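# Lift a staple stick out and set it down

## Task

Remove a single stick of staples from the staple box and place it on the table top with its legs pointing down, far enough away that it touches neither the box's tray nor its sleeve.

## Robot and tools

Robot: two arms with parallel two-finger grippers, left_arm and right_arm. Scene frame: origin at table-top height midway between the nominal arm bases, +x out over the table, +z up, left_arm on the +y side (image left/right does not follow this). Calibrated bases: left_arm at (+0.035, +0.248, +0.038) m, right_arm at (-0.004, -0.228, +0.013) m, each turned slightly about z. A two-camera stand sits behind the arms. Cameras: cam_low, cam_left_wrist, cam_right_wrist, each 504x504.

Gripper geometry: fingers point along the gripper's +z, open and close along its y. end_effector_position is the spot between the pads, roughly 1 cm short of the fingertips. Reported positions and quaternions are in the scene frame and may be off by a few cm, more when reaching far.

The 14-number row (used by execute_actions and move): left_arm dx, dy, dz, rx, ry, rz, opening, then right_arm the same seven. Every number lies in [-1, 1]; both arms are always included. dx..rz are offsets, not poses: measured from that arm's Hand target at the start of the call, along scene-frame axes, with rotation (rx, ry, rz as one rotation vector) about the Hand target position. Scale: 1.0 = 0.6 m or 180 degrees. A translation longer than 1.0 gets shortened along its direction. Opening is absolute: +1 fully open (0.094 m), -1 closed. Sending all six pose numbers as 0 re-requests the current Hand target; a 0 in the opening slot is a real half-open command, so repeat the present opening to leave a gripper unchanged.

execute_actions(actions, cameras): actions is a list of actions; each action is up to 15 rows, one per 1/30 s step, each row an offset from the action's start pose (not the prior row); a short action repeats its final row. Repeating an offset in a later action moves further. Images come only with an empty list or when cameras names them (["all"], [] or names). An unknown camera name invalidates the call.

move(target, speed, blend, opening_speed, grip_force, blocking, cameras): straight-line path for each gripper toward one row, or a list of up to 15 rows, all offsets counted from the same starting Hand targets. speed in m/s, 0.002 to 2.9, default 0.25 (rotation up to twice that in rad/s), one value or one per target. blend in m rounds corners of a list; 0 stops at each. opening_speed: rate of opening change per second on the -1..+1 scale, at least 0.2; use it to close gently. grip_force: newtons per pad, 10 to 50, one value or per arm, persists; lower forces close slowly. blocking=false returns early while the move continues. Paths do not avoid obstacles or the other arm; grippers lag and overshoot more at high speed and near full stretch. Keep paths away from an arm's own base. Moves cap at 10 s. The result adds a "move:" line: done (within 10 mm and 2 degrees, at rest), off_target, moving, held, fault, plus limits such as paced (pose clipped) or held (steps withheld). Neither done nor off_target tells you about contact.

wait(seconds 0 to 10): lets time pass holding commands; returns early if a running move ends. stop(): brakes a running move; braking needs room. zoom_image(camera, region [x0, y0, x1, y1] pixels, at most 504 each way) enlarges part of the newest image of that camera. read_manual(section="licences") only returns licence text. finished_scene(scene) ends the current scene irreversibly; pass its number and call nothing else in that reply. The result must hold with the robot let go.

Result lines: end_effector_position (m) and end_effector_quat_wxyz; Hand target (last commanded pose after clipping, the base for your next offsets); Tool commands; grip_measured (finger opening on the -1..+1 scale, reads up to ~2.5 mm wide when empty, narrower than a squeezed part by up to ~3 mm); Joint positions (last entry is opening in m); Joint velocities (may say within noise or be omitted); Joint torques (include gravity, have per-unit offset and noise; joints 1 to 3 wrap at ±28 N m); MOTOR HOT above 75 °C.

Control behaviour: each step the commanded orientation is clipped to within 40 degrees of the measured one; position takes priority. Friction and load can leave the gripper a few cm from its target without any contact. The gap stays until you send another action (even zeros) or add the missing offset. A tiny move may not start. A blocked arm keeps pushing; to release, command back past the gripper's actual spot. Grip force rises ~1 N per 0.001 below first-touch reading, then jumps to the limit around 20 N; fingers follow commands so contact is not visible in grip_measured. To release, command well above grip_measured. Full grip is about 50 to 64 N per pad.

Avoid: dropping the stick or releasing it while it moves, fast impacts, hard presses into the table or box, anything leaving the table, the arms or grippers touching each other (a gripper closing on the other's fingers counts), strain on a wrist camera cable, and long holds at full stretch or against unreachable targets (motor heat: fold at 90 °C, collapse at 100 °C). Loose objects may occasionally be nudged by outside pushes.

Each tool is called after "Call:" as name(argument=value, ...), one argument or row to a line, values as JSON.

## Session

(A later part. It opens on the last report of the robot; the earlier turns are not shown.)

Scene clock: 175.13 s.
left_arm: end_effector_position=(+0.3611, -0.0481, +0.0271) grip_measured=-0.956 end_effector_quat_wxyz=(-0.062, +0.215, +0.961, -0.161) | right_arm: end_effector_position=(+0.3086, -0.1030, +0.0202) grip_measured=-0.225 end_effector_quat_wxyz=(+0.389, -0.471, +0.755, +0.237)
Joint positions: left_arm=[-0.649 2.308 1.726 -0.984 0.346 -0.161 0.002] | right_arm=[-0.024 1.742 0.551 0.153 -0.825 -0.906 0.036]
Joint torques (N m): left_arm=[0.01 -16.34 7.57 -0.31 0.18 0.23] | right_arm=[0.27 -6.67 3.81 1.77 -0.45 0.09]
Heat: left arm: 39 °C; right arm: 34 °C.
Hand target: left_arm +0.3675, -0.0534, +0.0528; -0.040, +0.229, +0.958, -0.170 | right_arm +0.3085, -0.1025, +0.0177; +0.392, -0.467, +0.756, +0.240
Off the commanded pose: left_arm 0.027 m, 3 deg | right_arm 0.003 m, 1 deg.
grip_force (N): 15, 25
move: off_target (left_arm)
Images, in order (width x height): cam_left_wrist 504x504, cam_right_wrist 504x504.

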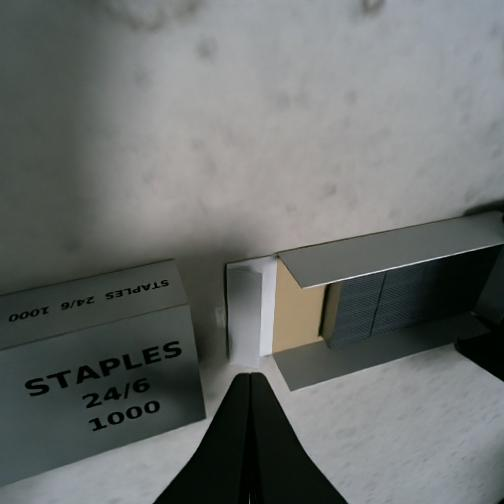

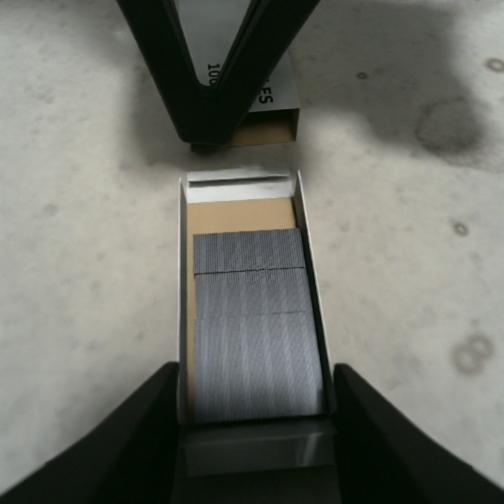

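Call:
move(
  target=[
    [-0.0073,-0.0157,0.0,0,0,0,-1,0,0,0,0,0,0,-0.35],
    [-0.0108,-0.0227,-0.064,0,0,0,-1,0,0,0,0,0,0,-0.35],
  ],
  speed=0.1,
  cameras=["cam_left_wrist","cam_right_wrist"],
)

Scene clock: 178.13 s.
left_arm: end_effector_position=(+0.3651, -0.0634, +0.0187) grip_measured=-0.956 end_effector_quat_wxyz=(-0.037, +0.226, +0.958, -0.171) | right_arm: end_effector_position=(+0.3086, -0.1030, +0.0202) grip_measured=-0.225 end_effector_quat_wxyz=(+0.389, -0.471, +0.755, +0.237)
Joint positions: left_arm=[-0.672 2.318 1.705 -0.893 0.346 -0.17 0.002] | right_arm=[-0.024 1.742 0.551 0.153 -0.825 -0.906 0.036]
Joint torques (N m): left_arm=[-0.62 -12.08 4.33 0.19 0.16 -0.08] | right_arm=[0.25 -6.65 3.77 1.77 -0.45 0.08]
Heat: left arm: 39 °C; right arm: 34 °C.
Hand target: left_arm +0.3610, -0.0670, +0.0144; -0.040, +0.229, +0.958, -0.170 | right_arm +0.3085, -0.1025, +0.0177; +0.392, -0.467, +0.756, +0.240
Off the commanded pose: left_arm 0.007 m, 0 deg | right_arm 0.003 m, 1 deg.
grip_force (N): 15, 25
move: done
Images, in order (width x height): cam_left_wrist 504x504, cam_right_wrist 504x504.

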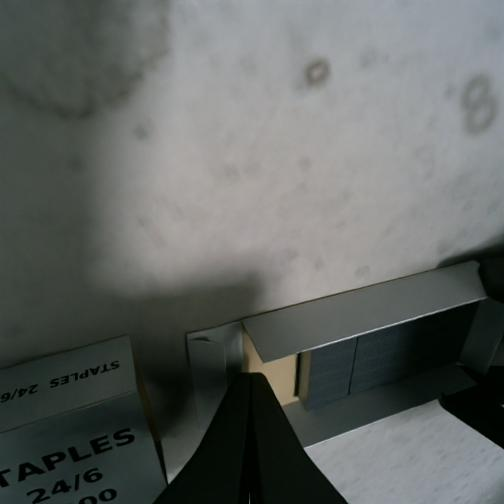

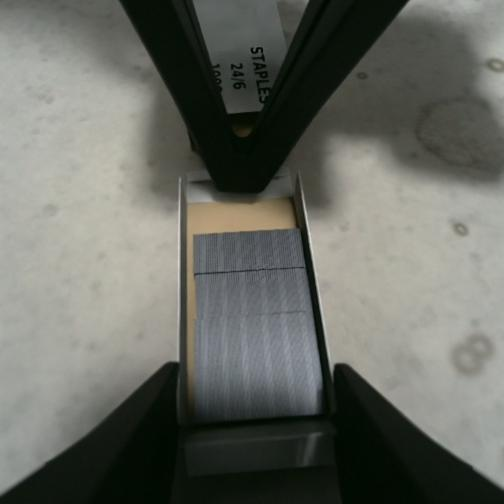

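Call:
move(
  target=[
    [-0.005,-0.009,-0.014,0,0,0,-1,0,0,0,0,0,0,-0.35],
    [-0.022,-0.043,-0.014,0,0,0,-1,0,0,0,0,0,0,-0.35],
  ],
  speed=0.05,
  cameras=["cam_left_wrist","cam_right_wrist"],
)

Scene clock: 180.27 s.
left_arm: end_effector_position=(+0.3575, -0.0787, +0.0132) grip_measured=-0.956 end_effector_quat_wxyz=(-0.033, +0.216, +0.961, -0.167) | right_arm: end_effector_position=(+0.3091, -0.1059, +0.0199) grip_measured=-0.225 end_effector_quat_wxyz=(+0.390, -0.467, +0.758, +0.235)
Joint positions: left_arm=[-0.715 2.325 1.697 -0.855 0.331 -0.238 0.002] | right_arm=[-0.034 1.742 0.549 0.153 -0.825 -0.906 0.036]
Joint torques (N m): left_arm=[-2.19 -10.73 5.81 0.27 0.26 -0.08] | right_arm=[0.25 -6.64 3.84 1.77 -0.47 0.08]
Heat: left arm: 39 °C; right arm: 34 °C.
Hand target: left_arm +0.3478, -0.0928, +0.0060; -0.040, +0.229, +0.958, -0.170 | right_arm +0.3085, -0.1025, +0.0177; +0.392, -0.467, +0.756, +0.240
Off the commanded pose: left_arm 0.019 m, 2 deg | right_arm 0.004 m, 1 deg.
grip_force (N): 15, 25
move: off_target (left_arm)
Images, in order (width x height): cam_left_wrist 504x504, cam_right_wrist 504x504.

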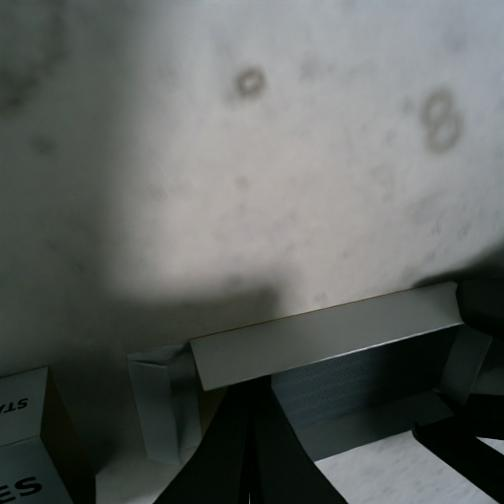

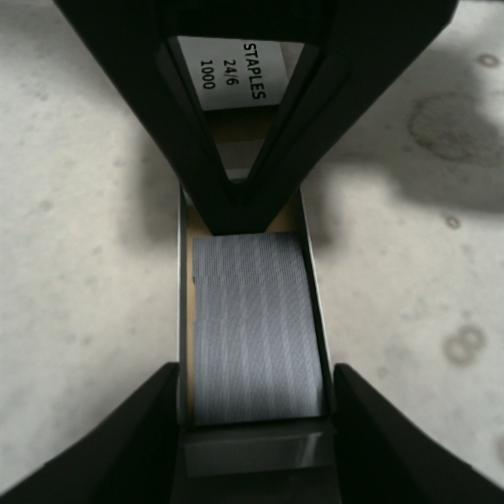

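Call:
move(
  target=[
    [0.03,0.06,0.03,0,0,0,-1,0,0,0,0,0,0,-0.4],
    [0.045,0.09,0.06,0,0,0,-1,0,0,0,0,0,0,-0.4],
    [0.035,0.062,0.005,0,0,0,-1,0,0,0,0,0,0,-0.4],
  ],
  speed=0.1,
  cameras=["cam_left_wrist","cam_right_wrist"],
)

Scene clock: 184.50 s.
left_arm: end_effector_position=(+0.3681, -0.0560, +0.0137) grip_measured=-0.956 end_effector_quat_wxyz=(-0.039, +0.232, +0.957, -0.171) | right_arm: end_effector_position=(+0.3092, -0.1028, +0.0204) grip_measured=-0.225 end_effector_quat_wxyz=(+0.391, -0.472, +0.754, +0.235)
Joint positions: left_arm=[-0.654 2.325 1.697 -0.89 0.349 -0.136 0.002] | right_arm=[-0.023 1.742 0.549 0.161 -0.823 -0.904 0.036]
Joint torques (N m): left_arm=[-0.18 -11.92 4.46 0.2 0.16 -0.06] | right_arm=[0.1 -6.64 3.86 1.69 -0.48 0.07]
Heat: left arm: 39 °C; right arm: 34 °C.
Hand target: left_arm +0.3688, -0.0556, +0.0090; -0.040, +0.229, +0.958, -0.170 | right_arm +0.3085, -0.1025, +0.0177; +0.392, -0.467, +0.756, +0.240
Off the commanded pose: left_arm 0.005 m, 0 deg | right_arm 0.003 m, 1 deg.
grip_force (N): 15, 25
move: done
Images, in order (width x height): cam_left_wrist 504x504, cam_right_wrist 504x504.

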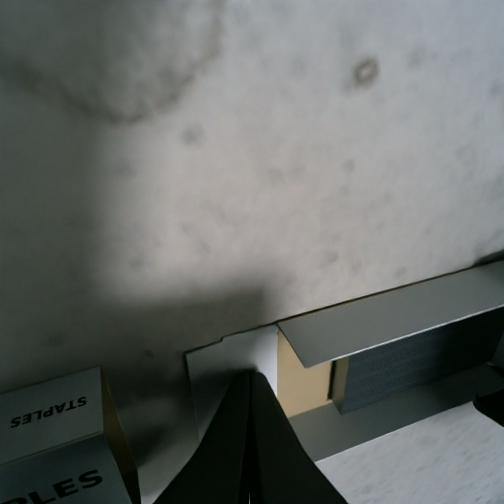

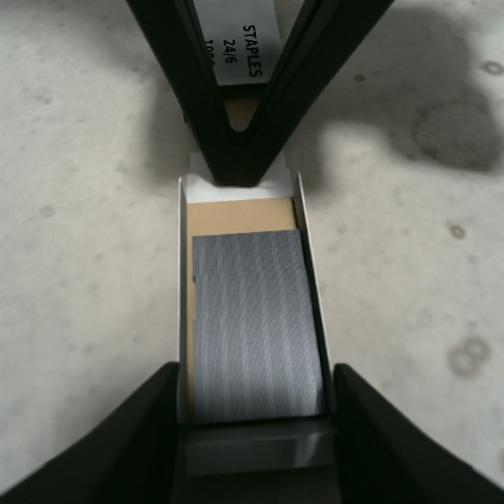

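Call:
move(
  target=[
    [0.02,0.035,0.05,0,0,0,-1,0,0,0,0,0,0,-0.4],
    [0.009,0.017,-0.002,0,0,0,-1,0,0,0,0,0,0,-0.4],
    [0.009,0.017,-0.002,0,0,0,-1,0.005,0.01,0.075,0.14,-0.071,0,-0.4],
  ],
  speed=0.1,
  cameras=["cam_left_wrist","cam_right_wrist"],
)

Scene clock: 190.20 s.
left_arm: end_effector_position=(+0.3764, -0.0453, +0.0131) grip_measured=-0.956 end_effector_quat_wxyz=(-0.035, +0.232, +0.957, -0.170) | right_arm: end_effector_position=(+0.3109, -0.0960, +0.0522) grip_measured=-0.225 end_effector_quat_wxyz=(+0.538, -0.383, +0.664, +0.352)
Joint positions: left_arm=[-0.625 2.325 1.695 -0.892 0.346 -0.109 0.002] | right_arm=[-0.113 2.047 0.367 1.205 -1.179 -0.387 0.036]
Joint torques (N m): left_arm=[-0.4 -11.92 4.23 0.16 0.19 -0.08] | right_arm=[-0.34 -7.04 1.78 3.19 -0.61 0.13]
Heat: left arm: 39 °C; right arm: 34 °C.
Hand target: left_arm +0.3742, -0.0454, +0.0078; -0.040, +0.229, +0.958, -0.170 | right_arm +0.3115, -0.0965, +0.0627; +0.565, -0.394, +0.637, +0.346
Off the commanded pose: left_arm 0.006 m, 1 deg | right_arm 0.011 m, 5 deg.
grip_force (N): 15, 25
move: off_target (right_arm)
Images, in order (width x height): cam_left_wrist 504x504, cam_right_wrist 504x504.

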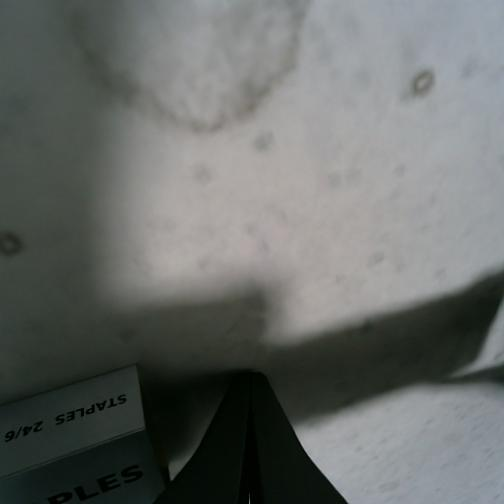

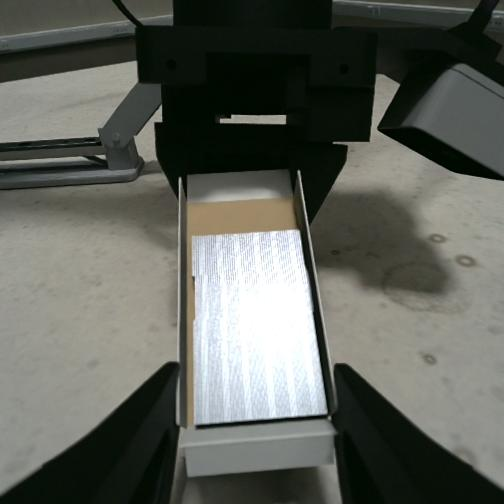

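Call:
move(
  target=[0,0,0,0,0,0,-1,0,0.003,-0.015,-0.235,0.118,0,-0.4],
  speed=0.1,
  cameras=["all"],
)

Call:
zoom_image(
  camera="cam_low",
  region=[190, 220, 370, 320],
)

Scene clock: 196.30 s.
left_arm: end_effector_position=(+0.3764, -0.0453, +0.0131) grip_measured=-0.956 end_effector_quat_wxyz=(-0.035, +0.232, +0.957, -0.170) | right_arm: end_effector_position=(+0.3048, -0.0962, +0.0418) grip_measured=-0.225 end_effector_quat_wxyz=(+0.250, -0.499, +0.814, +0.162)
Joint positions: left_arm=[-0.625 2.325 1.695 -0.892 0.346 -0.109 0.002] | right_arm=[0.146 1.618 0.792 -0.378 -0.493 -0.864 0.036]
Joint torques (N m): left_arm=[-0.4 -11.92 4.23 0.16 0.18 -0.08] | right_arm=[0.38 -9.21 8.1 0.96 -0.29 -0.01]
Heat: left arm: 39 °C; right arm: 34 °C.
Hand target: left_arm +0.3742, -0.0454, +0.0078; -0.040, +0.229, +0.958, -0.170 | right_arm +0.3115, -0.0947, +0.0537; +0.261, -0.501, +0.809, +0.159
Off the commanded pose: left_arm 0.006 m, 1 deg | right_arm 0.014 m, 1 deg.
grip_force (N): 15, 25
move: off_target (right_arm)

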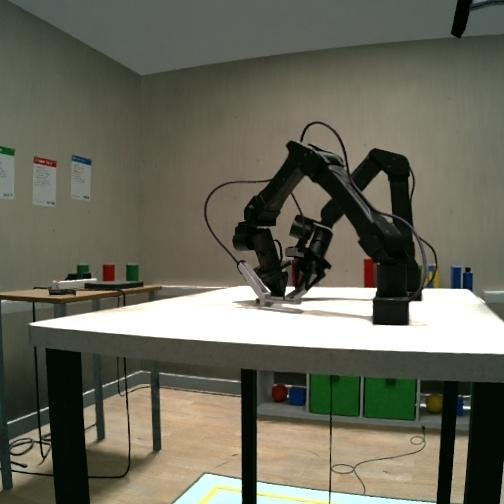

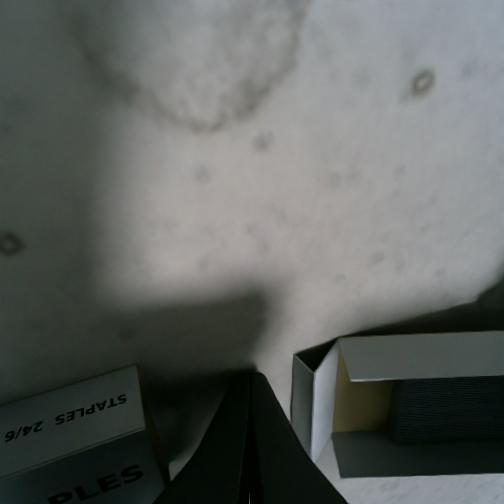

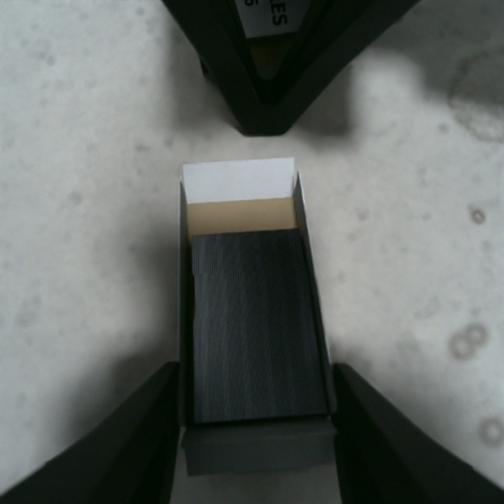

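Scaled by 2.800.

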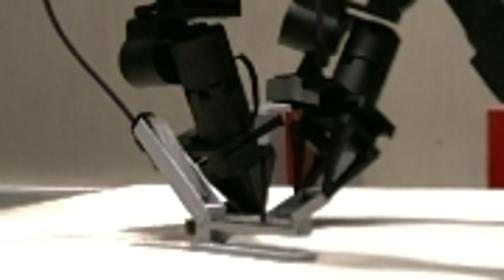

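Call:
move(
  target=[0,0,0,0,0,0,-1,0,0.003,0.03,-0.06,0.03,0,-0.4],
  speed=0.08,
  cameras=["cam_left_wrist","cam_right_wrist"],
)

Scene clock: 199.13 s.
left_arm: end_effector_position=(+0.3764, -0.0453, +0.0131) grip_measured=-0.956 end_effector_quat_wxyz=(-0.035, +0.232, +0.957, -0.170) | right_arm: end_effector_position=(+0.3067, -0.0945, +0.0673) grip_measured=-0.225 end_effector_quat_wxyz=(+0.174, -0.516, +0.832, +0.105)
Joint positions: left_arm=[-0.625 2.325 1.695 -0.892 0.346 -0.109 0.002] | right_arm=[0.244 1.624 0.999 -0.669 -0.306 -0.828 0.036]
Joint torques (N m): left_arm=[-0.4 -11.9 4.23 0.16 0.19 -0.07] | right_arm=[0.34 -7.43 8.61 0.82 -0.16 0.06]
Heat: left arm: 39 °C; right arm: 34 °C.
Hand target: left_arm +0.3742, -0.0454, +0.0078; -0.040, +0.229, +0.958, -0.170 | right_arm +0.3115, -0.0929, +0.0717; +0.174, -0.516, +0.832, +0.106
Off the commanded pose: left_arm 0.006 m, 1 deg | right_arm 0.007 m, 0 deg.
grip_force (N): 15, 25
move: done
Images, in order (width x height): cam_left_wrist 504x504, cam_right_wrist 504x504.

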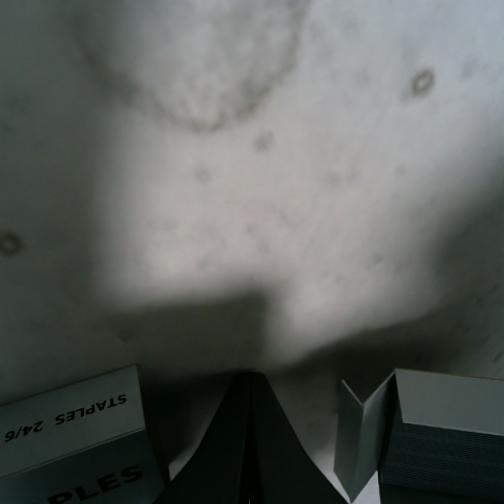

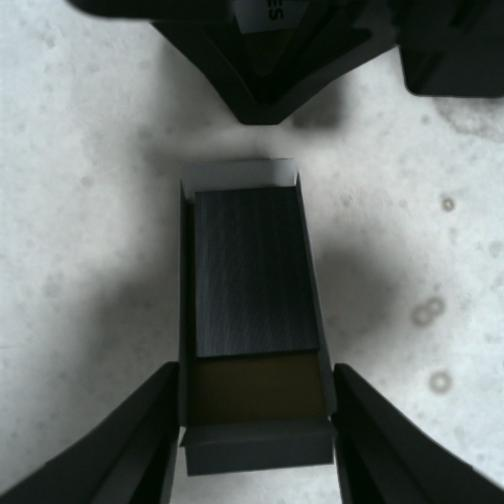

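Call:
move(
  target=[0.03,0.055,0.08,0,0,0,-1,-0.005,-0.016,-0.09,0.155,-0.078,0,-0.4],
  speed=0.1,
  cameras=["cam_left_wrist","cam_right_wrist"],
)

Scene clock: 203.43 s.
left_arm: end_effector_position=(+0.3835, -0.0097, +0.0296) grip_measured=-0.956 end_effector_quat_wxyz=(-0.064, +0.218, +0.961, -0.161) | right_arm: end_effector_position=(+0.3114, -0.1054, +0.0198) grip_measured=-0.225 end_effector_quat_wxyz=(+0.389, -0.467, +0.760, +0.229)
Joint positions: left_arm=[-0.547 2.318 1.752 -1.044 0.346 -0.044 0.002] | right_arm=[-0.024 1.739 0.551 0.161 -0.806 -0.894 0.036]
Joint torques (N m): left_arm=[0.55 -16.42 7.6 -0.36 0.2 0.23] | right_arm=[-0.46 -6.37 3.62 1.77 -0.67 0.02]
Heat: left arm: 39 °C; right arm: 34 °C.
Hand target: left_arm +0.3922, -0.0124, +0.0558; -0.040, +0.229, +0.958, -0.170 | right_arm +0.3085, -0.1025, +0.0177; +0.393, -0.467, +0.755, +0.240
Off the commanded pose: left_arm 0.028 m, 3 deg | right_arm 0.005 m, 1 deg.
grip_force (N): 15, 25
move: off_target (left_arm)
Images, in order (width x height): cam_left_wrist 504x504, cam_right_wrist 504x504.

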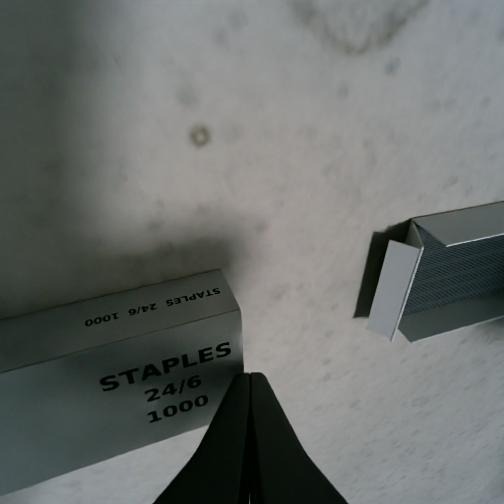

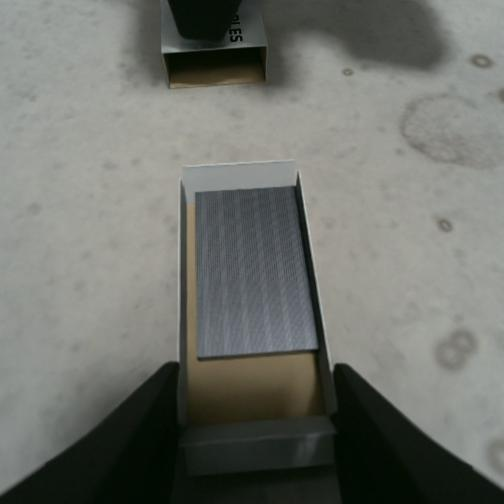

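Call:
move(
  target=[
    [0,0,0,0,0,0,-1,0.005,0.01,0.08,0.165,-0.084,0,-0.4],
    [0,0,0,0,0,0,-1,0,0,-0.004,0,0,0,-0.4],
  ],
  speed=[0.12,0.1],
  grip_force=[15,40],
  cameras=["cam_left_wrist","cam_right_wrist"],
)

Scene clock: 211.00 s.
left_arm: end_effector_position=(+0.3835, -0.0097, +0.0296) grip_measured=-0.956 end_effector_quat_wxyz=(-0.064, +0.218, +0.961, -0.161) | right_arm: end_effector_position=(+0.3089, -0.1003, +0.0191) grip_measured=-0.239 end_effector_quat_wxyz=(+0.410, -0.464, +0.744, +0.251)
Joint positions: left_arm=[-0.547 2.318 1.752 -1.044 0.346 -0.044 0.002] | right_arm=[-0.035 1.779 0.522 0.26 -0.875 -0.88 0.036]
Joint torques (N m): left_arm=[0.55 -16.42 7.57 -0.38 0.2 0.23] | right_arm=[0.43 -9.02 5.09 0.86 0.09 -0.12]
Heat: left arm: 40 °C; right arm: 34 °C.
Hand target: left_arm +0.3922, -0.0124, +0.0558; -0.040, +0.229, +0.958, -0.170 | right_arm +0.3085, -0.1025, +0.0153; +0.393, -0.467, +0.755, +0.240
Off the commanded pose: left_arm 0.028 m, 3 deg | right_arm 0.004 m, 3 deg.
grip_force (N): 15, 40
move: off_target (left_arm, right_arm)
Images, in order (width x height): cam_left_wrist 504x504, cam_right_wrist 504x504.

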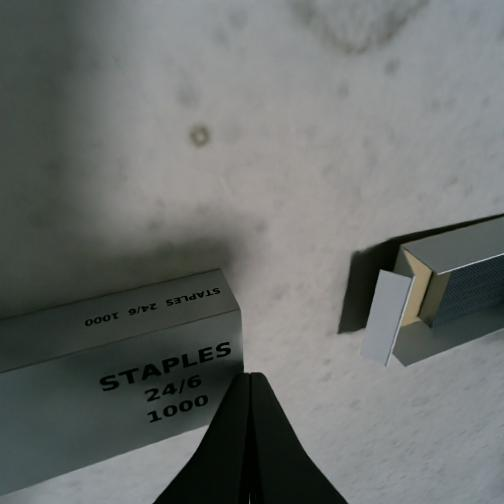

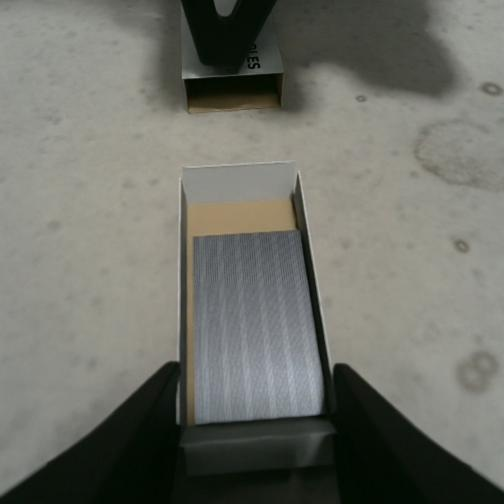

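Call:
move(
  target=[-0.052,-0.0927,-0.015,0,0,0,-1,0,0,0,0,0,0,-0.4],
  speed=0.15,
  cameras=["cam_left_wrist","cam_right_wrist"],
)

Scene clock: 214.93 s.
left_arm: end_effector_position=(+0.3533, -0.0632, +0.0295) grip_measured=-0.956 end_effector_quat_wxyz=(-0.063, +0.228, +0.958, -0.160) | right_arm: end_effector_position=(+0.3089, -0.1003, +0.0191) grip_measured=-0.239 end_effector_quat_wxyz=(+0.410, -0.464, +0.744, +0.251)
Joint positions: left_arm=[-0.688 2.318 1.752 -0.995 0.346 -0.172 0.002] | right_arm=[-0.035 1.779 0.522 0.26 -0.875 -0.88 0.036]
Joint torques (N m): left_arm=[0.47 -15.68 5.7 0.09 0.16 -0.07] | right_arm=[0.43 -9.02 5.14 0.86 0.09 -0.12]
Heat: left arm: 40 °C; right arm: 34 °C.
Hand target: left_arm +0.3610, -0.0680, +0.0468; -0.040, +0.229, +0.958, -0.170 | right_arm +0.3085, -0.1025, +0.0153; +0.393, -0.467, +0.755, +0.240
Off the commanded pose: left_arm 0.020 m, 3 deg | right_arm 0.004 m, 3 deg.
grip_force (N): 15, 40
move: off_target (left_arm, right_arm)
Images, in order (width x height): cam_left_wrist 504x504, cam_right_wrist 504x504.

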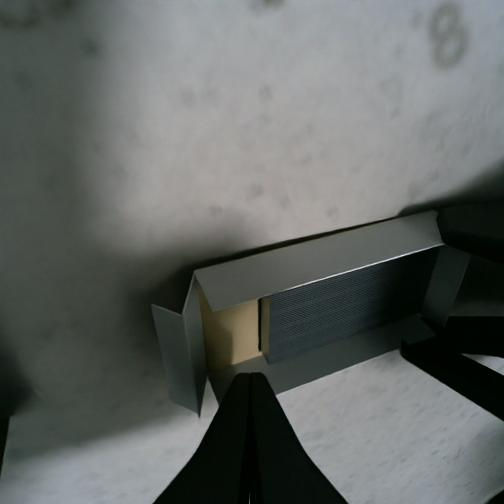

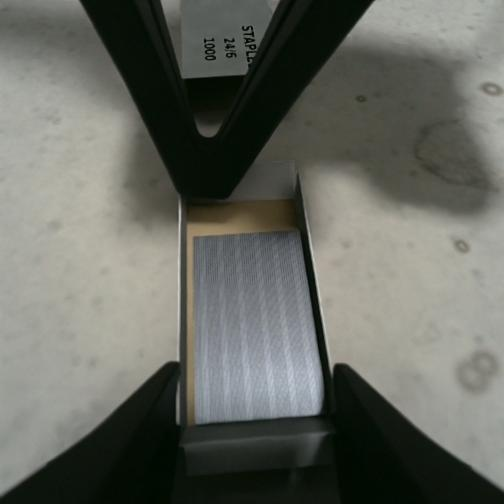

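Call:
move(
  target=[-0.0065,-0.001,-0.063,0,0,0,-1,0,0,0,0,0,0,-0.4],
  speed=0.08,
  cameras=["cam_left_wrist","cam_right_wrist"],
)

Scene clock: 216.37 s.
left_arm: end_effector_position=(+0.3560, -0.0653, +0.0135) grip_measured=-0.956 end_effector_quat_wxyz=(-0.045, +0.228, +0.958, -0.168) | right_arm: end_effector_position=(+0.3093, -0.0998, +0.0191) grip_measured=-0.239 end_effector_quat_wxyz=(+0.410, -0.467, +0.743, +0.249)
Joint positions: left_arm=[-0.688 2.318 1.683 -0.886 0.346 -0.179 0.002] | right_arm=[-0.032 1.779 0.523 0.26 -0.872 -0.883 0.036]
Joint torques (N m): left_arm=[-0.03 -12.05 3.95 0.39 0.16 -0.07] | right_arm=[0.44 -9.01 5.08 0.85 0.06 -0.1]
Heat: left arm: 40 °C; right arm: 33 °C.
Hand target: left_arm +0.3571, -0.0686, +0.0090; -0.040, +0.229, +0.958, -0.170 | right_arm +0.3085, -0.1025, +0.0153; +0.393, -0.467, +0.755, +0.240
Off the commanded pose: left_arm 0.006 m, 1 deg | right_arm 0.005 m, 3 deg.
grip_force (N): 15, 40
move: off_target (right_arm)
Images, in order (width x height): cam_left_wrist 504x504, cam_right_wrist 504x504.

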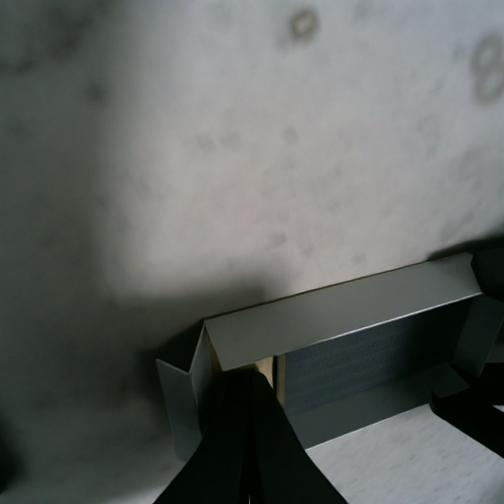

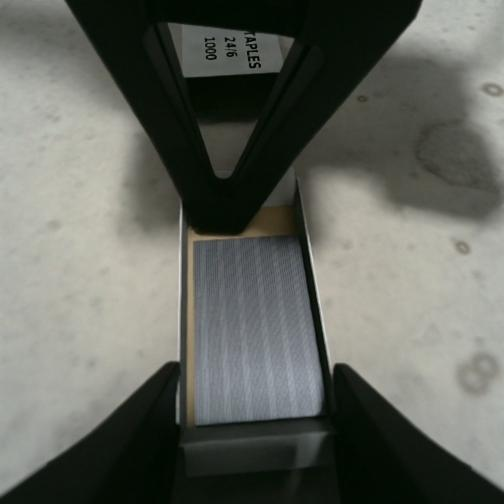

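Call:
move(
  target=[0.024,0.046,-0.001,0,0,0,-1,0,0,0,0,0,0,-0.4],
  speed=0.08,
  cameras=["cam_left_wrist","cam_right_wrist"],
)

Scene clock: 217.83 s.
left_arm: end_effector_position=(+0.3625, -0.0562, +0.0137) grip_measured=-0.956 end_effector_quat_wxyz=(-0.048, +0.231, +0.953, -0.188) | right_arm: end_effector_position=(+0.3105, -0.0983, +0.0193) grip_measured=-0.240 end_effector_quat_wxyz=(+0.410, -0.470, +0.742, +0.246)
Joint positions: left_arm=[-0.646 2.318 1.672 -0.881 0.389 -0.129 0.002] | right_arm=[-0.024 1.779 0.528 0.26 -0.864 -0.883 0.036]
Joint torques (N m): left_arm=[1.52 -12.59 3.73 0.11 -0.11 0.2] | right_arm=[0.14 -9.02 4.79 0.86 -0.01 -0.08]
Heat: left arm: 40 °C; right arm: 33 °C.
Hand target: left_arm +0.3715, -0.0410, +0.0084; -0.040, +0.229, +0.958, -0.170 | right_arm +0.3085, -0.1025, +0.0153; +0.393, -0.467, +0.755, +0.240
Off the commanded pose: left_arm 0.018 m, 2 deg | right_arm 0.006 m, 3 deg.
grip_force (N): 15, 40
move: off_target (left_arm, right_arm)
Images, in order (width x height): cam_left_wrist 504x504, cam_right_wrist 504x504.

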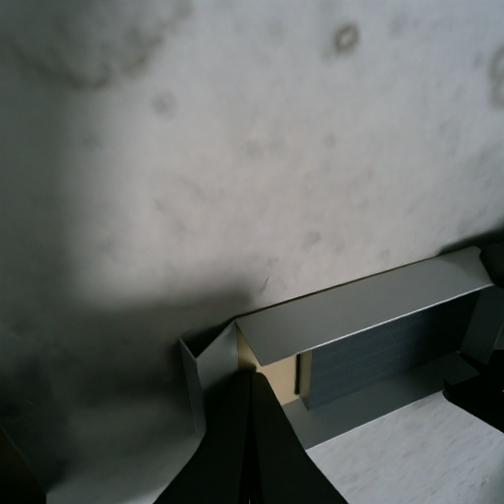

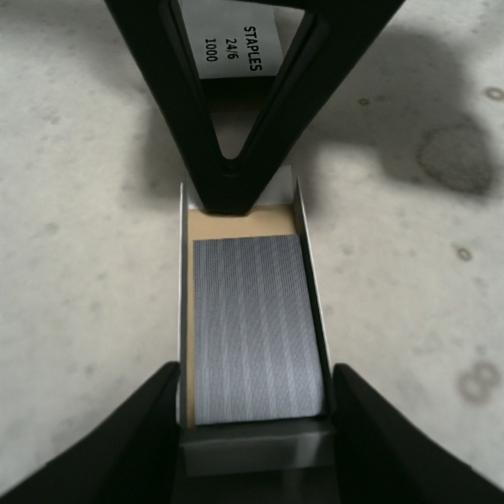

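Call:
move(
  target=[
    [-0.012,-0.018,0.02,0,0,0,-1,0,0,0,0,0,0,-0.4],
    [0.015,0.03,0.018,0,0,0,-1,0,0,0,0,0,0,-0.4],
  ],
  speed=0.08,
  cameras=["cam_left_wrist"],
)

Scene clock: 220.40 s.
left_arm: end_effector_position=(+0.3823, -0.0249, +0.0120) grip_measured=-0.956 end_effector_quat_wxyz=(-0.041, +0.219, +0.959, -0.173) | right_arm: end_effector_position=(+0.3104, -0.0966, +0.0195) grip_measured=-0.240 end_effector_quat_wxyz=(+0.409, -0.472, +0.741, +0.246)
Joint positions: left_arm=[-0.574 2.316 1.672 -0.901 0.357 -0.08 0.002] | right_arm=[-0.018 1.779 0.529 0.26 -0.863 -0.883 0.036]
Joint torques (N m): left_arm=[0.14 -13.96 4.85 -0.23 0.11 0.22] | right_arm=[-0.18 -9.05 4.63 0.87 -0.03 -0.07]
Heat: left arm: 40 °C; right arm: 33 °C.
Hand target: left_arm +0.3805, -0.0230, +0.0192; -0.040, +0.229, +0.958, -0.170 | right_arm +0.3085, -0.1025, +0.0153; +0.393, -0.467, +0.755, +0.240
Off the commanded pose: left_arm 0.008 m, 1 deg | right_arm 0.007 m, 3 deg.
grip_force (N): 15, 40
move: off_target (right_arm)
Images, in order (width x height): cam_left_wrist 504x504.

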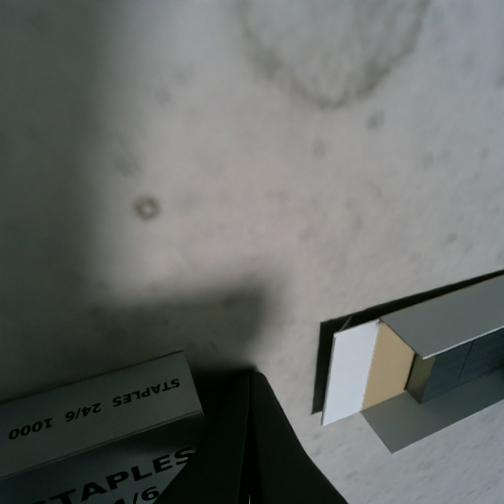

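Call:
move(
  target=[0.004,0.01,0.03,0,0,0,-1,0,0.003,0.084,-0.085,0.043,0,-0.4],
  speed=0.08,
  cameras=["cam_left_wrist","cam_right_wrist"],
)

Scene clock: 223.60 s.
left_arm: end_effector_position=(+0.3717, -0.0171, +0.0118) grip_measured=-0.956 end_effector_quat_wxyz=(-0.064, +0.221, +0.959, -0.163) | right_arm: end_effector_position=(+0.3007, -0.1023, +0.0487) grip_measured=-0.240 end_effector_quat_wxyz=(+0.257, -0.495, +0.812, +0.174)
Joint positions: left_arm=[-0.573 2.316 1.672 -0.956 0.352 -0.064 0.002] | right_arm=[0.109 1.59 0.784 -0.408 -0.533 -0.89 0.036]
Joint torques (N m): left_arm=[0.62 -16.47 7.12 -0.35 0.16 0.23] | right_arm=[0.36 -10.43 8.12 0.96 -0.33 0]
Heat: left arm: 39 °C; right arm: 33 °C.
Hand target: left_arm +0.3829, -0.0170, +0.0372; -0.040, +0.229, +0.958, -0.170 | right_arm +0.3085, -0.1007, +0.0657; +0.275, -0.498, +0.805, +0.168
Off the commanded pose: left_arm 0.028 m, 3 deg | right_arm 0.019 m, 2 deg.
grip_force (N): 15, 40
move: off_target (left_arm, right_arm)
Images, in order (width x height): cam_left_wrist 504x504, cam_right_wrist 504x504.

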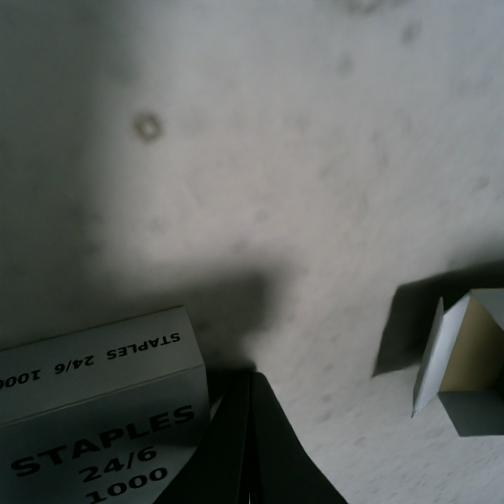

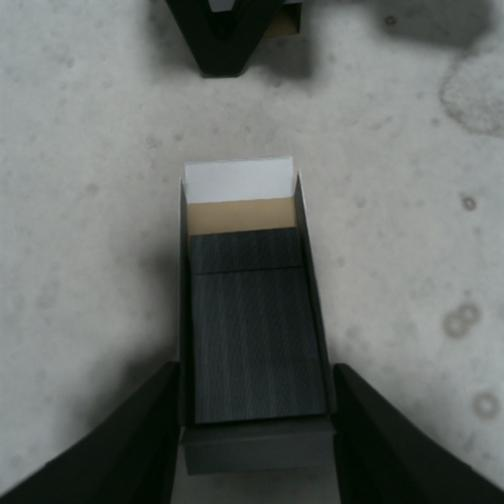

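Call:
move(
  target=[0.02,0.04,0.03,0,0,0,-1,0,0,-0.062,0.085,-0.043,0,-0.5],
  speed=0.1,
  grip_force=[15,50],
)

Call:
move(
  target=[
    [0,0,0,0,0,0,-1,-0.035,-0.065,0,0,0,0,-0.5],
    [0,0,0,0,0,0,-1,0,0,0,0,0,0,-0.5],
  ],
  speed=0.8,
  cameras=["cam_right_wrist"],
)

Scene clock: 227.53 s.
left_arm: end_effector_position=(+0.3861, +0.0100, +0.0293) grip_measured=-0.956 end_effector_quat_wxyz=(-0.065, +0.216, +0.960, -0.164) | right_arm: end_effector_position=(+0.3103, -0.1067, +0.0255) grip_measured=-0.248 end_effector_quat_wxyz=(+0.381, -0.470, +0.766, +0.219)
Joint positions: left_arm=[-0.501 2.298 1.714 -1.042 0.35 0.002 0.002] | right_arm=[-0.017 1.696 0.562 0.098 -0.777 -0.898 0.035]
Joint torques (N m): left_arm=[0.49 -16.31 7.54 -0.4 0.16 0.23] | right_arm=[-0.42 -6.56 3.95 1.86 -0.96 0.09]
Heat: left arm: 40 °C; right arm: 33 °C.
Hand target: left_arm +0.3949, +0.0070, +0.0552; -0.040, +0.229, +0.958, -0.170 | right_arm +0.3085, -0.1007, +0.0285; +0.393, -0.467, +0.755, +0.240
Off the commanded pose: left_arm 0.028 m, 3 deg | right_arm 0.007 m, 3 deg.
grip_force (N): 15, 50
move: off_target (left_arm, right_arm)

Scene clock: 230.20 s.
left_arm: end_effector_position=(+0.3861, +0.0100, +0.0293) grip_measured=-0.956 end_effector_quat_wxyz=(-0.065, +0.216, +0.960, -0.164) | right_arm: end_effector_position=(+0.2997, -0.1024, +0.0250) grip_measured=-0.248 end_effector_quat_wxyz=(+0.381, -0.467, +0.761, +0.241)
Joint positions: left_arm=[-0.501 2.298 1.714 -1.042 0.35 0.002 0.002] | right_arm=[-0.021 1.693 0.536 0.102 -0.82 -0.897 0.035]
Joint torques (N m): left_arm=[0.51 -16.31 7.53 -0.4 0.16 0.23] | right_arm=[0.1 -6.09 5.86 1.8 -0.47 0.08]
Heat: left arm: 40 °C; right arm: 33 °C.
Hand target: left_arm +0.3949, +0.0070, +0.0552; -0.040, +0.229, +0.958, -0.170 | right_arm +0.3085, -0.1007, +0.0285; +0.393, -0.467, +0.755, +0.240
Off the commanded pose: left_arm 0.028 m, 3 deg | right_arm 0.010 m, 2 deg.
grip_force (N): 15, 50
move: off_target (left_arm)
Images, in order (width x height): cam_right_wrist 504x504.

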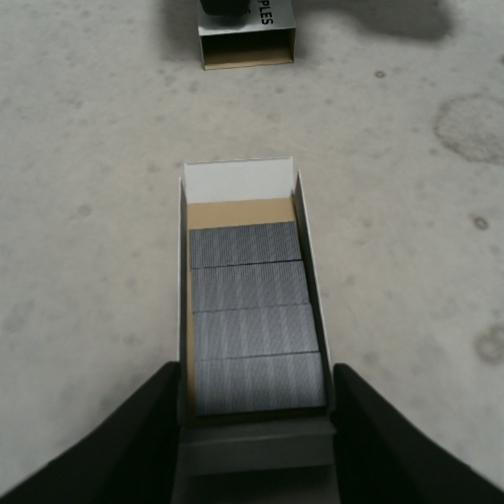

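Call:
move(
  target=[
    [0,0,0,0,0,0,-1,-0.04,-0.075,0,0,0,0,-0.5],
    [0,0,0,0,0,0,-1,0,0,0,0,0,0,-0.5],
    [0,0,0,0,0,0,-1,-0.04,-0.075,0,0,0,0,-0.5],
    [0,0,0,0,0,0,-1,0,0,0,0,0,0,-0.5],
    [0,0,0,0,0,0,-1,-0.04,-0.075,0,0,0,0,-0.5],
    [0,0,0,0,0,0,-1,0,0,0,0,0,0,-0.5],
  ],
  speed=1.0,
  blend=0.002,
  cameras=["cam_right_wrist"],
)

Scene clock: 233.43 s.
left_arm: end_effector_position=(+0.3861, +0.0100, +0.0293) grip_measured=-0.956 end_effector_quat_wxyz=(-0.065, +0.216, +0.960, -0.164) | right_arm: end_effector_position=(+0.2984, -0.1024, +0.0245) grip_measured=-0.248 end_effector_quat_wxyz=(+0.380, -0.466, +0.762, +0.242)
Joint positions: left_arm=[-0.501 2.298 1.714 -1.042 0.35 0.002 0.002] | right_arm=[-0.021 1.691 0.532 0.101 -0.82 -0.897 0.035]
Joint torques (N m): left_arm=[0.53 -16.31 7.53 -0.41 0.16 0.23] | right_arm=[-0.05 -5.97 6.12 1.79 -0.46 0.07]
Heat: left arm: 40 °C; right arm: 33 °C.
Hand target: left_arm +0.3949, +0.0070, +0.0552; -0.040, +0.229, +0.958, -0.170 | right_arm +0.3085, -0.1007, +0.0285; +0.393, -0.467, +0.755, +0.240
Off the commanded pose: left_arm 0.028 m, 3 deg | right_arm 0.011 m, 2 deg.
grip_force (N): 15, 50
move: off_target (left_arm, right_arm)
Images, in order (width x height): cam_right_wrist 504x504.

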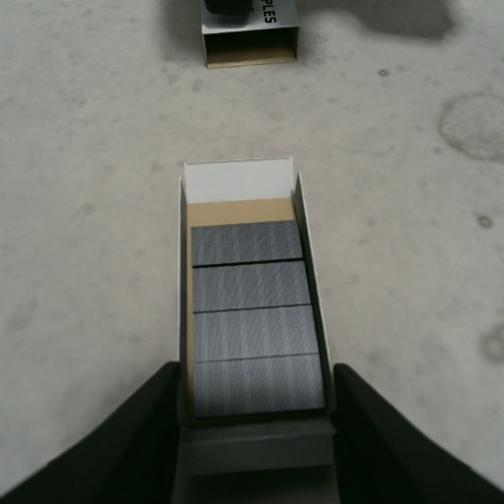

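Call:
move(
  target=[
    [0,0,0,0,0,0,-1,-0.04,-0.075,0,0,0,0,-0.5],
    [0,0,0,0,0,0,-1,0.003,0.004,0,0,0,0,-0.5],
    [0,0,0,0,0,0,-1,-0.04,-0.075,0,0,0,0,-0.5],
    [0,0,0,0,0,0,-1,0.003,0.004,0,0,0,0,-0.5],
    [0,0,0,0,0,0,-1,-0.04,-0.075,0,0,0,0,-0.5],
    [0,0,0,0,0,0,-1,0.003,0.004,0,0,0,0,-0.5],
    [0,0,0,0,0,0,-1,-0.04,-0.075,0,0,0,0,-0.5],
    [0,0,0,0,0,0,-1,0.003,0.004,0,0,0,0,-0.5],
    [0,0,0,0,0,0,-1,-0.04,-0.075,0,0,0,0,-0.5],
    [0,0,0,0,0,0,-1,0.003,0.004,0,0,0,0,-0.5],
  ],
  speed=1.5,
  blend=0.002,
  cameras=["cam_right_wrist"],
)

Scene clock: 238.10 s.
left_arm: end_effector_position=(+0.3861, +0.0100, +0.0293) grip_measured=-0.956 end_effector_quat_wxyz=(-0.065, +0.216, +0.960, -0.164) | right_arm: end_effector_position=(+0.2995, -0.1002, +0.0232) grip_measured=-0.248 end_effector_quat_wxyz=(+0.378, -0.465, +0.762, +0.243)
Joint positions: left_arm=[-0.501 2.298 1.714 -1.042 0.35 0.002 0.002] | right_arm=[-0.012 1.7 0.536 0.112 -0.815 -0.884 0.035]
Joint torques (N m): left_arm=[0.51 -16.29 7.56 -0.4 0.15 0.23] | right_arm=[-0.02 -6.42 6.16 1.81 -0.46 0.08]
Heat: left arm: 41 °C; right arm: 33 °C.
Hand target: left_arm +0.3949, +0.0070, +0.0552; -0.040, +0.229, +0.958, -0.170 | right_arm +0.3103, -0.0983, +0.0285; +0.393, -0.467, +0.755, +0.240
Off the commanded pose: left_arm 0.028 m, 3 deg | right_arm 0.012 m, 2 deg.
grip_force (N): 15, 50
move: off_target (left_arm, right_arm)
Images, in order (width x height): cam_right_wrist 504x504.

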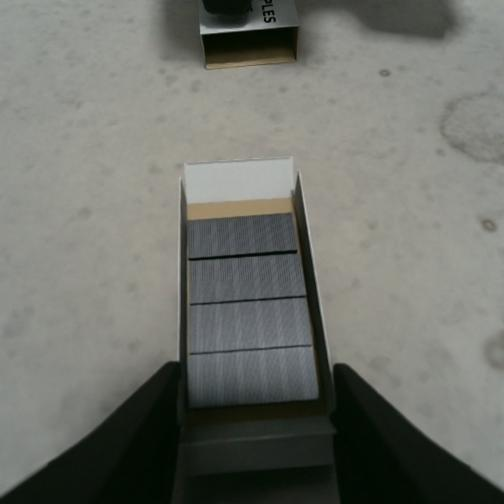

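Call:
move(
  target=[
    [0,0,0,0,0,0,-1,-0.04,-0.075,0,0,0,0,-0.5],
    [0,0,0,0,0,0,-1,0,0,0,0,0,0,-0.5],
    [0,0,0,0,0,0,-1,-0.04,-0.075,0,0,0,0,-0.5],
    [0,0,0,0,0,0,-1,0,0,0,0,0,0,-0.5],
    [0,0,0,0,0,0,-1,-0.04,-0.075,0,0,0,0,-0.5],
    [0,0,0,0,0,0,-1,0,0,0,0,0,0,-0.5],
    [0,0,0,0,0,0,-1,-0.04,-0.075,0,0,0,0,-0.5],
    [0,0,0,0,0,0,-1,0,0,0,0,0,0,-0.5],
    [0,0,0,0,0,0,-1,-0.04,-0.075,0,0,0,0,-0.5],
    [0,0,0,0,0,0,-1,0,0,0,0,0,0,-0.5],
  ],
  speed=1.3,
  blend=0.002,
  cameras=["cam_right_wrist","cam_left_wrist"],
)

Scene clock: 244.40 s.
left_arm: end_effector_position=(+0.3861, +0.0100, +0.0293) grip_measured=-0.956 end_effector_quat_wxyz=(-0.065, +0.216, +0.960, -0.164) | right_arm: end_effector_position=(+0.2993, -0.0998, +0.0232) grip_measured=-0.248 end_effector_quat_wxyz=(+0.378, -0.466, +0.762, +0.243)
Joint positions: left_arm=[-0.501 2.298 1.714 -1.042 0.35 0.002 0.002] | right_arm=[-0.011 1.7 0.536 0.112 -0.815 -0.884 0.035]
Joint torques (N m): left_arm=[0.51 -16.31 7.54 -0.4 0.16 0.23] | right_arm=[-0.03 -6.43 6.16 1.79 -0.46 0.08]
Heat: left arm: 42 °C; right arm: 33 °C.
Hand target: left_arm +0.3949, +0.0070, +0.0552; -0.040, +0.229, +0.958, -0.170 | right_arm +0.3103, -0.0983, +0.0285; +0.393, -0.467, +0.755, +0.240
Off the commanded pose: left_arm 0.028 m, 3 deg | right_arm 0.012 m, 2 deg.
grip_force (N): 15, 50
move: off_target (left_arm, right_arm)
Images, in order (width x height): cam_left_wrist 504x504, cam_right_wrist 504x504.

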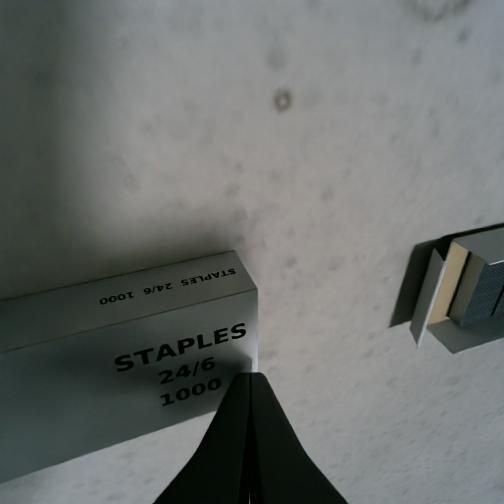

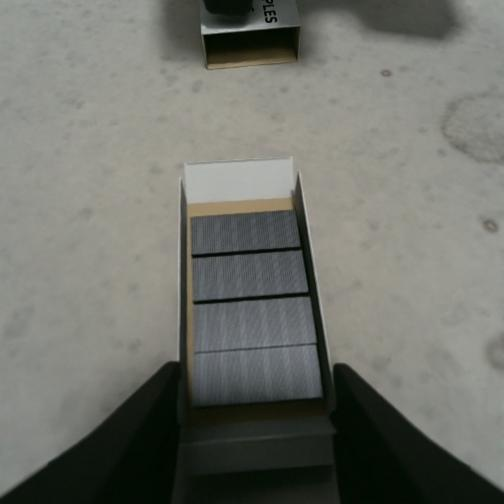

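Call:
move(
  target=[
    [0,0,0,0,0,0,-1,-0.04,-0.075,0,0,0,0,-0.5],
    [0,0,0,0,0,0,-1,0,0,0,0,0,0,-0.5],
    [0,0,0,0,0,0,-1,-0.04,-0.075,0,0,0,0,-0.5],
    [0,0,0,0,0,0,-1,0,0,0,0,0,0,-0.5],
    [0,0,0,0,0,0,-1,-0.04,-0.075,0,0,0,0,-0.5],
    [0,0,0,0,0,0,-1,0,0,0,0,0,0,-0.5],
    [0,0,0,0,0,0,-1,-0.04,-0.075,0,0,0,0,-0.5],
    [0,0,0,0,0,0,-1,0,0,0,0,0,0,-0.5],
    [0,0,0,0,0,0,-1,-0.04,-0.075,0,0,0,0,-0.5],
    [0,0,0,0,0,0,-1,0,0,0,0,0,0,-0.5],
    [0,0,0,0,0,0,-1,-0.04,-0.075,0,0,0,0,-0.5],
    [0,0,0,0,0,0,-1,0,0,0,0,0,0,-0.5],
    [0,0,0,0,0,0,-1,-0.04,-0.075,0,0,0,0,-0.5],
    [0,0,0,0,0,0,-1,0,0,0,0,0,0,-0.5],
  ],
  speed=1.4,
  blend=0.002,
  cameras=["cam_right_wrist"],
)

Call:
zoom_image(
  camera="cam_right_wrist",
  region=[150, 140, 350, 440],
)

Scene clock: 250.30 s.
left_arm: end_effector_position=(+0.3861, +0.0100, +0.0293) grip_measured=-0.956 end_effector_quat_wxyz=(-0.065, +0.216, +0.960, -0.164) | right_arm: end_effector_position=(+0.2989, -0.0998, +0.0226) grip_measured=-0.248 end_effector_quat_wxyz=(+0.377, -0.466, +0.763, +0.244)
Joint positions: left_arm=[-0.501 2.298 1.714 -1.042 0.35 0.002 0.002] | right_arm=[-0.011 1.702 0.536 0.11 -0.815 -0.884 0.035]
Joint torques (N m): left_arm=[0.5 -16.29 7.53 -0.4 0.16 0.23] | right_arm=[-0.06 -6.43 6.13 1.8 -0.47 0.07]
Heat: left arm: 42 °C; right arm: 33 °C.
Hand target: left_arm +0.3949, +0.0070, +0.0552; -0.040, +0.229, +0.958, -0.170 | right_arm +0.3103, -0.0983, +0.0285; +0.393, -0.467, +0.755, +0.240
Off the commanded pose: left_arm 0.028 m, 3 deg | right_arm 0.013 m, 2 deg.
grip_force (N): 15, 50
move: off_target (left_arm, right_arm)
Images, in order (width x height): cam_right_wrist 504x504.

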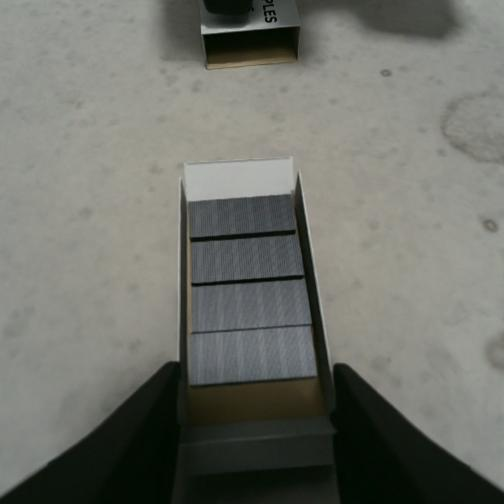

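Scaled by 1.680.

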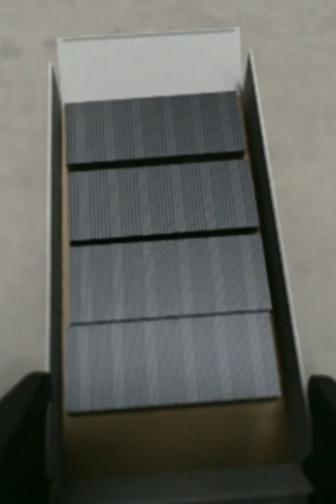

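Call:
move(
  target=[
    [0,0,0,0,0,0,-1,-0.04,-0.075,0,0,0,0,-0.5],
    [0,0,0,0,0,0,-1,0,0,0,0,0,0,-0.5],
    [0,0,0,0,0,0,-1,-0.04,-0.075,0,0,0,0,-0.5],
    [0,0,0,0,0,0,-1,0,0,0,0,0,0,-0.5],
    [0,0,0,0,0,0,-1,-0.04,-0.075,0,0,0,0,-0.5],
    [0,0,0,0,0,0,-1,0,0,0,0,0,0,-0.5],
  ],
  speed=[0.3,1.4,0.3,1.4,0.3,1.4],
  blend=0.002,
  cameras=["cam_right_wrist"],
)

Call:
zoom_image(
  camera="cam_right_wrist",
  region=[150, 140, 350, 440],
)

Scene clock: 254.33 s.
left_arm: end_effector_position=(+0.3861, +0.0100, +0.0293) grip_measured=-0.956 end_effector_quat_wxyz=(-0.065, +0.216, +0.960, -0.164) | right_arm: end_effector_position=(+0.2989, -0.0998, +0.0226) grip_measured=-0.248 end_effector_quat_wxyz=(+0.377, -0.466, +0.763, +0.244)
Joint positions: left_arm=[-0.501 2.298 1.714 -1.042 0.35 0.002 0.002] | right_arm=[-0.011 1.702 0.536 0.11 -0.815 -0.884 0.035]
Joint torques (N m): left_arm=[0.49 -16.29 7.54 -0.4 0.16 0.22] | right_arm=[-0.05 -6.45 6.15 1.81 -0.46 0.08]
Heat: left arm: 42 °C; right arm: 33 °C.
Hand target: left_arm +0.3949, +0.0070, +0.0552; -0.040, +0.229, +0.958, -0.170 | right_arm +0.3103, -0.0983, +0.0285; +0.393, -0.467, +0.755, +0.240
Off the commanded pose: left_arm 0.028 m, 3 deg | right_arm 0.013 m, 2 deg.
grip_force (N): 15, 50
move: off_target (left_arm, right_arm)
Images, in order (width x height): cam_right_wrist 504x504.

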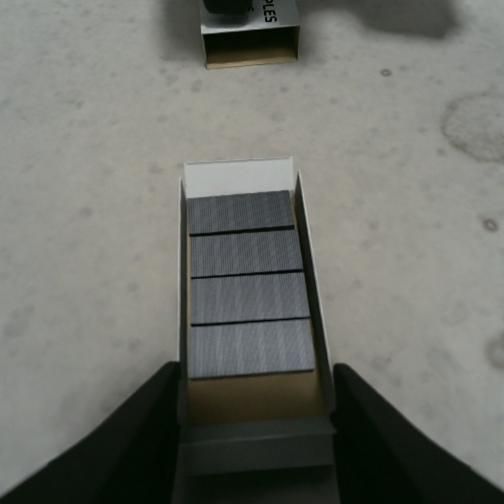

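Scaled by 1.680.

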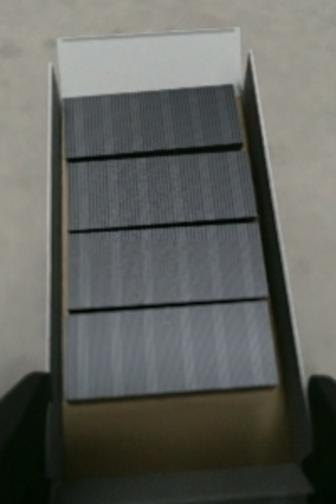

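Call:
move(
  target=[
    [0,0,0,0,0,0,-1,-0.04,-0.075,0,0,0,0,-0.5],
    [0,0,0,0,0,0,-1,0,0,0,0,0,0,-0.5],
    [0,0,0,0,0,0,-1,-0.04,-0.075,0,0,0,0,-0.5],
    [0,0,0,0,0,0,-1,0,0,0,0,0,0,-0.5],
    [0,0,0,0,0,0,-1,-0.04,-0.075,0,0,0,0,-0.5],
    [0,0,0,0,0,0,-1,0,0,0,0,0,0,-0.5],
  ],
  speed=[1.4,0.35,1.4,0.35,1.4,0.35],
  blend=0.002,
  cameras=["cam_right_wrist"],
)

Call:
zoom_image(
  camera="cam_right_wrist",
  region=[150, 140, 350, 440],
)

Scene clock: 257.77 s.
left_arm: end_effector_position=(+0.3861, +0.0100, +0.0293) grip_measured=-0.956 end_effector_quat_wxyz=(-0.065, +0.216, +0.960, -0.164) | right_arm: end_effector_position=(+0.2993, -0.0998, +0.0232) grip_measured=-0.248 end_effector_quat_wxyz=(+0.378, -0.466, +0.762, +0.243)
Joint positions: left_arm=[-0.501 2.298 1.714 -1.042 0.35 0.002 0.002] | right_arm=[-0.011 1.7 0.536 0.112 -0.815 -0.884 0.035]
Joint torques (N m): left_arm=[0.5 -16.28 7.53 -0.4 0.17 0.23] | right_arm=[-0.05 -6.39 6.2 1.8 -0.47 0.08]
Heat: left arm: 43 °C; right arm: 33 °C.
Hand target: left_arm +0.3949, +0.0070, +0.0552; -0.040, +0.229, +0.958, -0.170 | right_arm +0.3103, -0.0983, +0.0285; +0.393, -0.467, +0.755, +0.240
Off the commanded pose: left_arm 0.028 m, 3 deg | right_arm 0.012 m, 2 deg.
grip_force (N): 15, 50
move: off_target (left_arm, right_arm)
Images, in order (width x height): cam_right_wrist 504x504.

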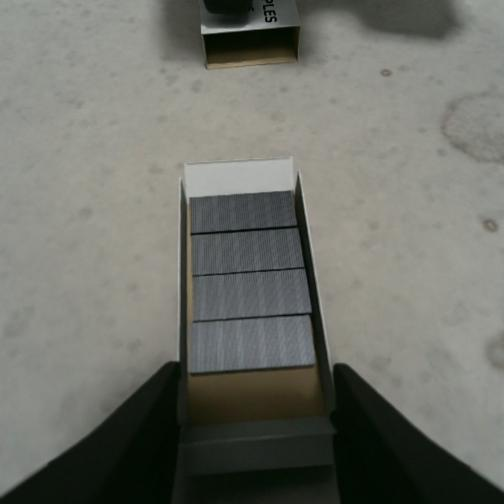

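Scaled by 1.680.

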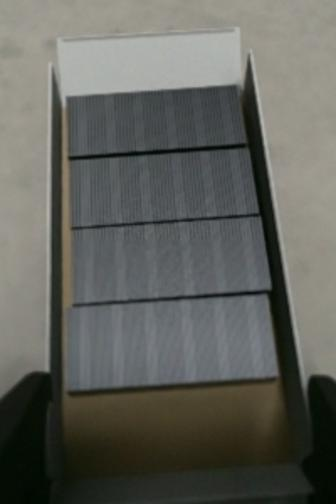

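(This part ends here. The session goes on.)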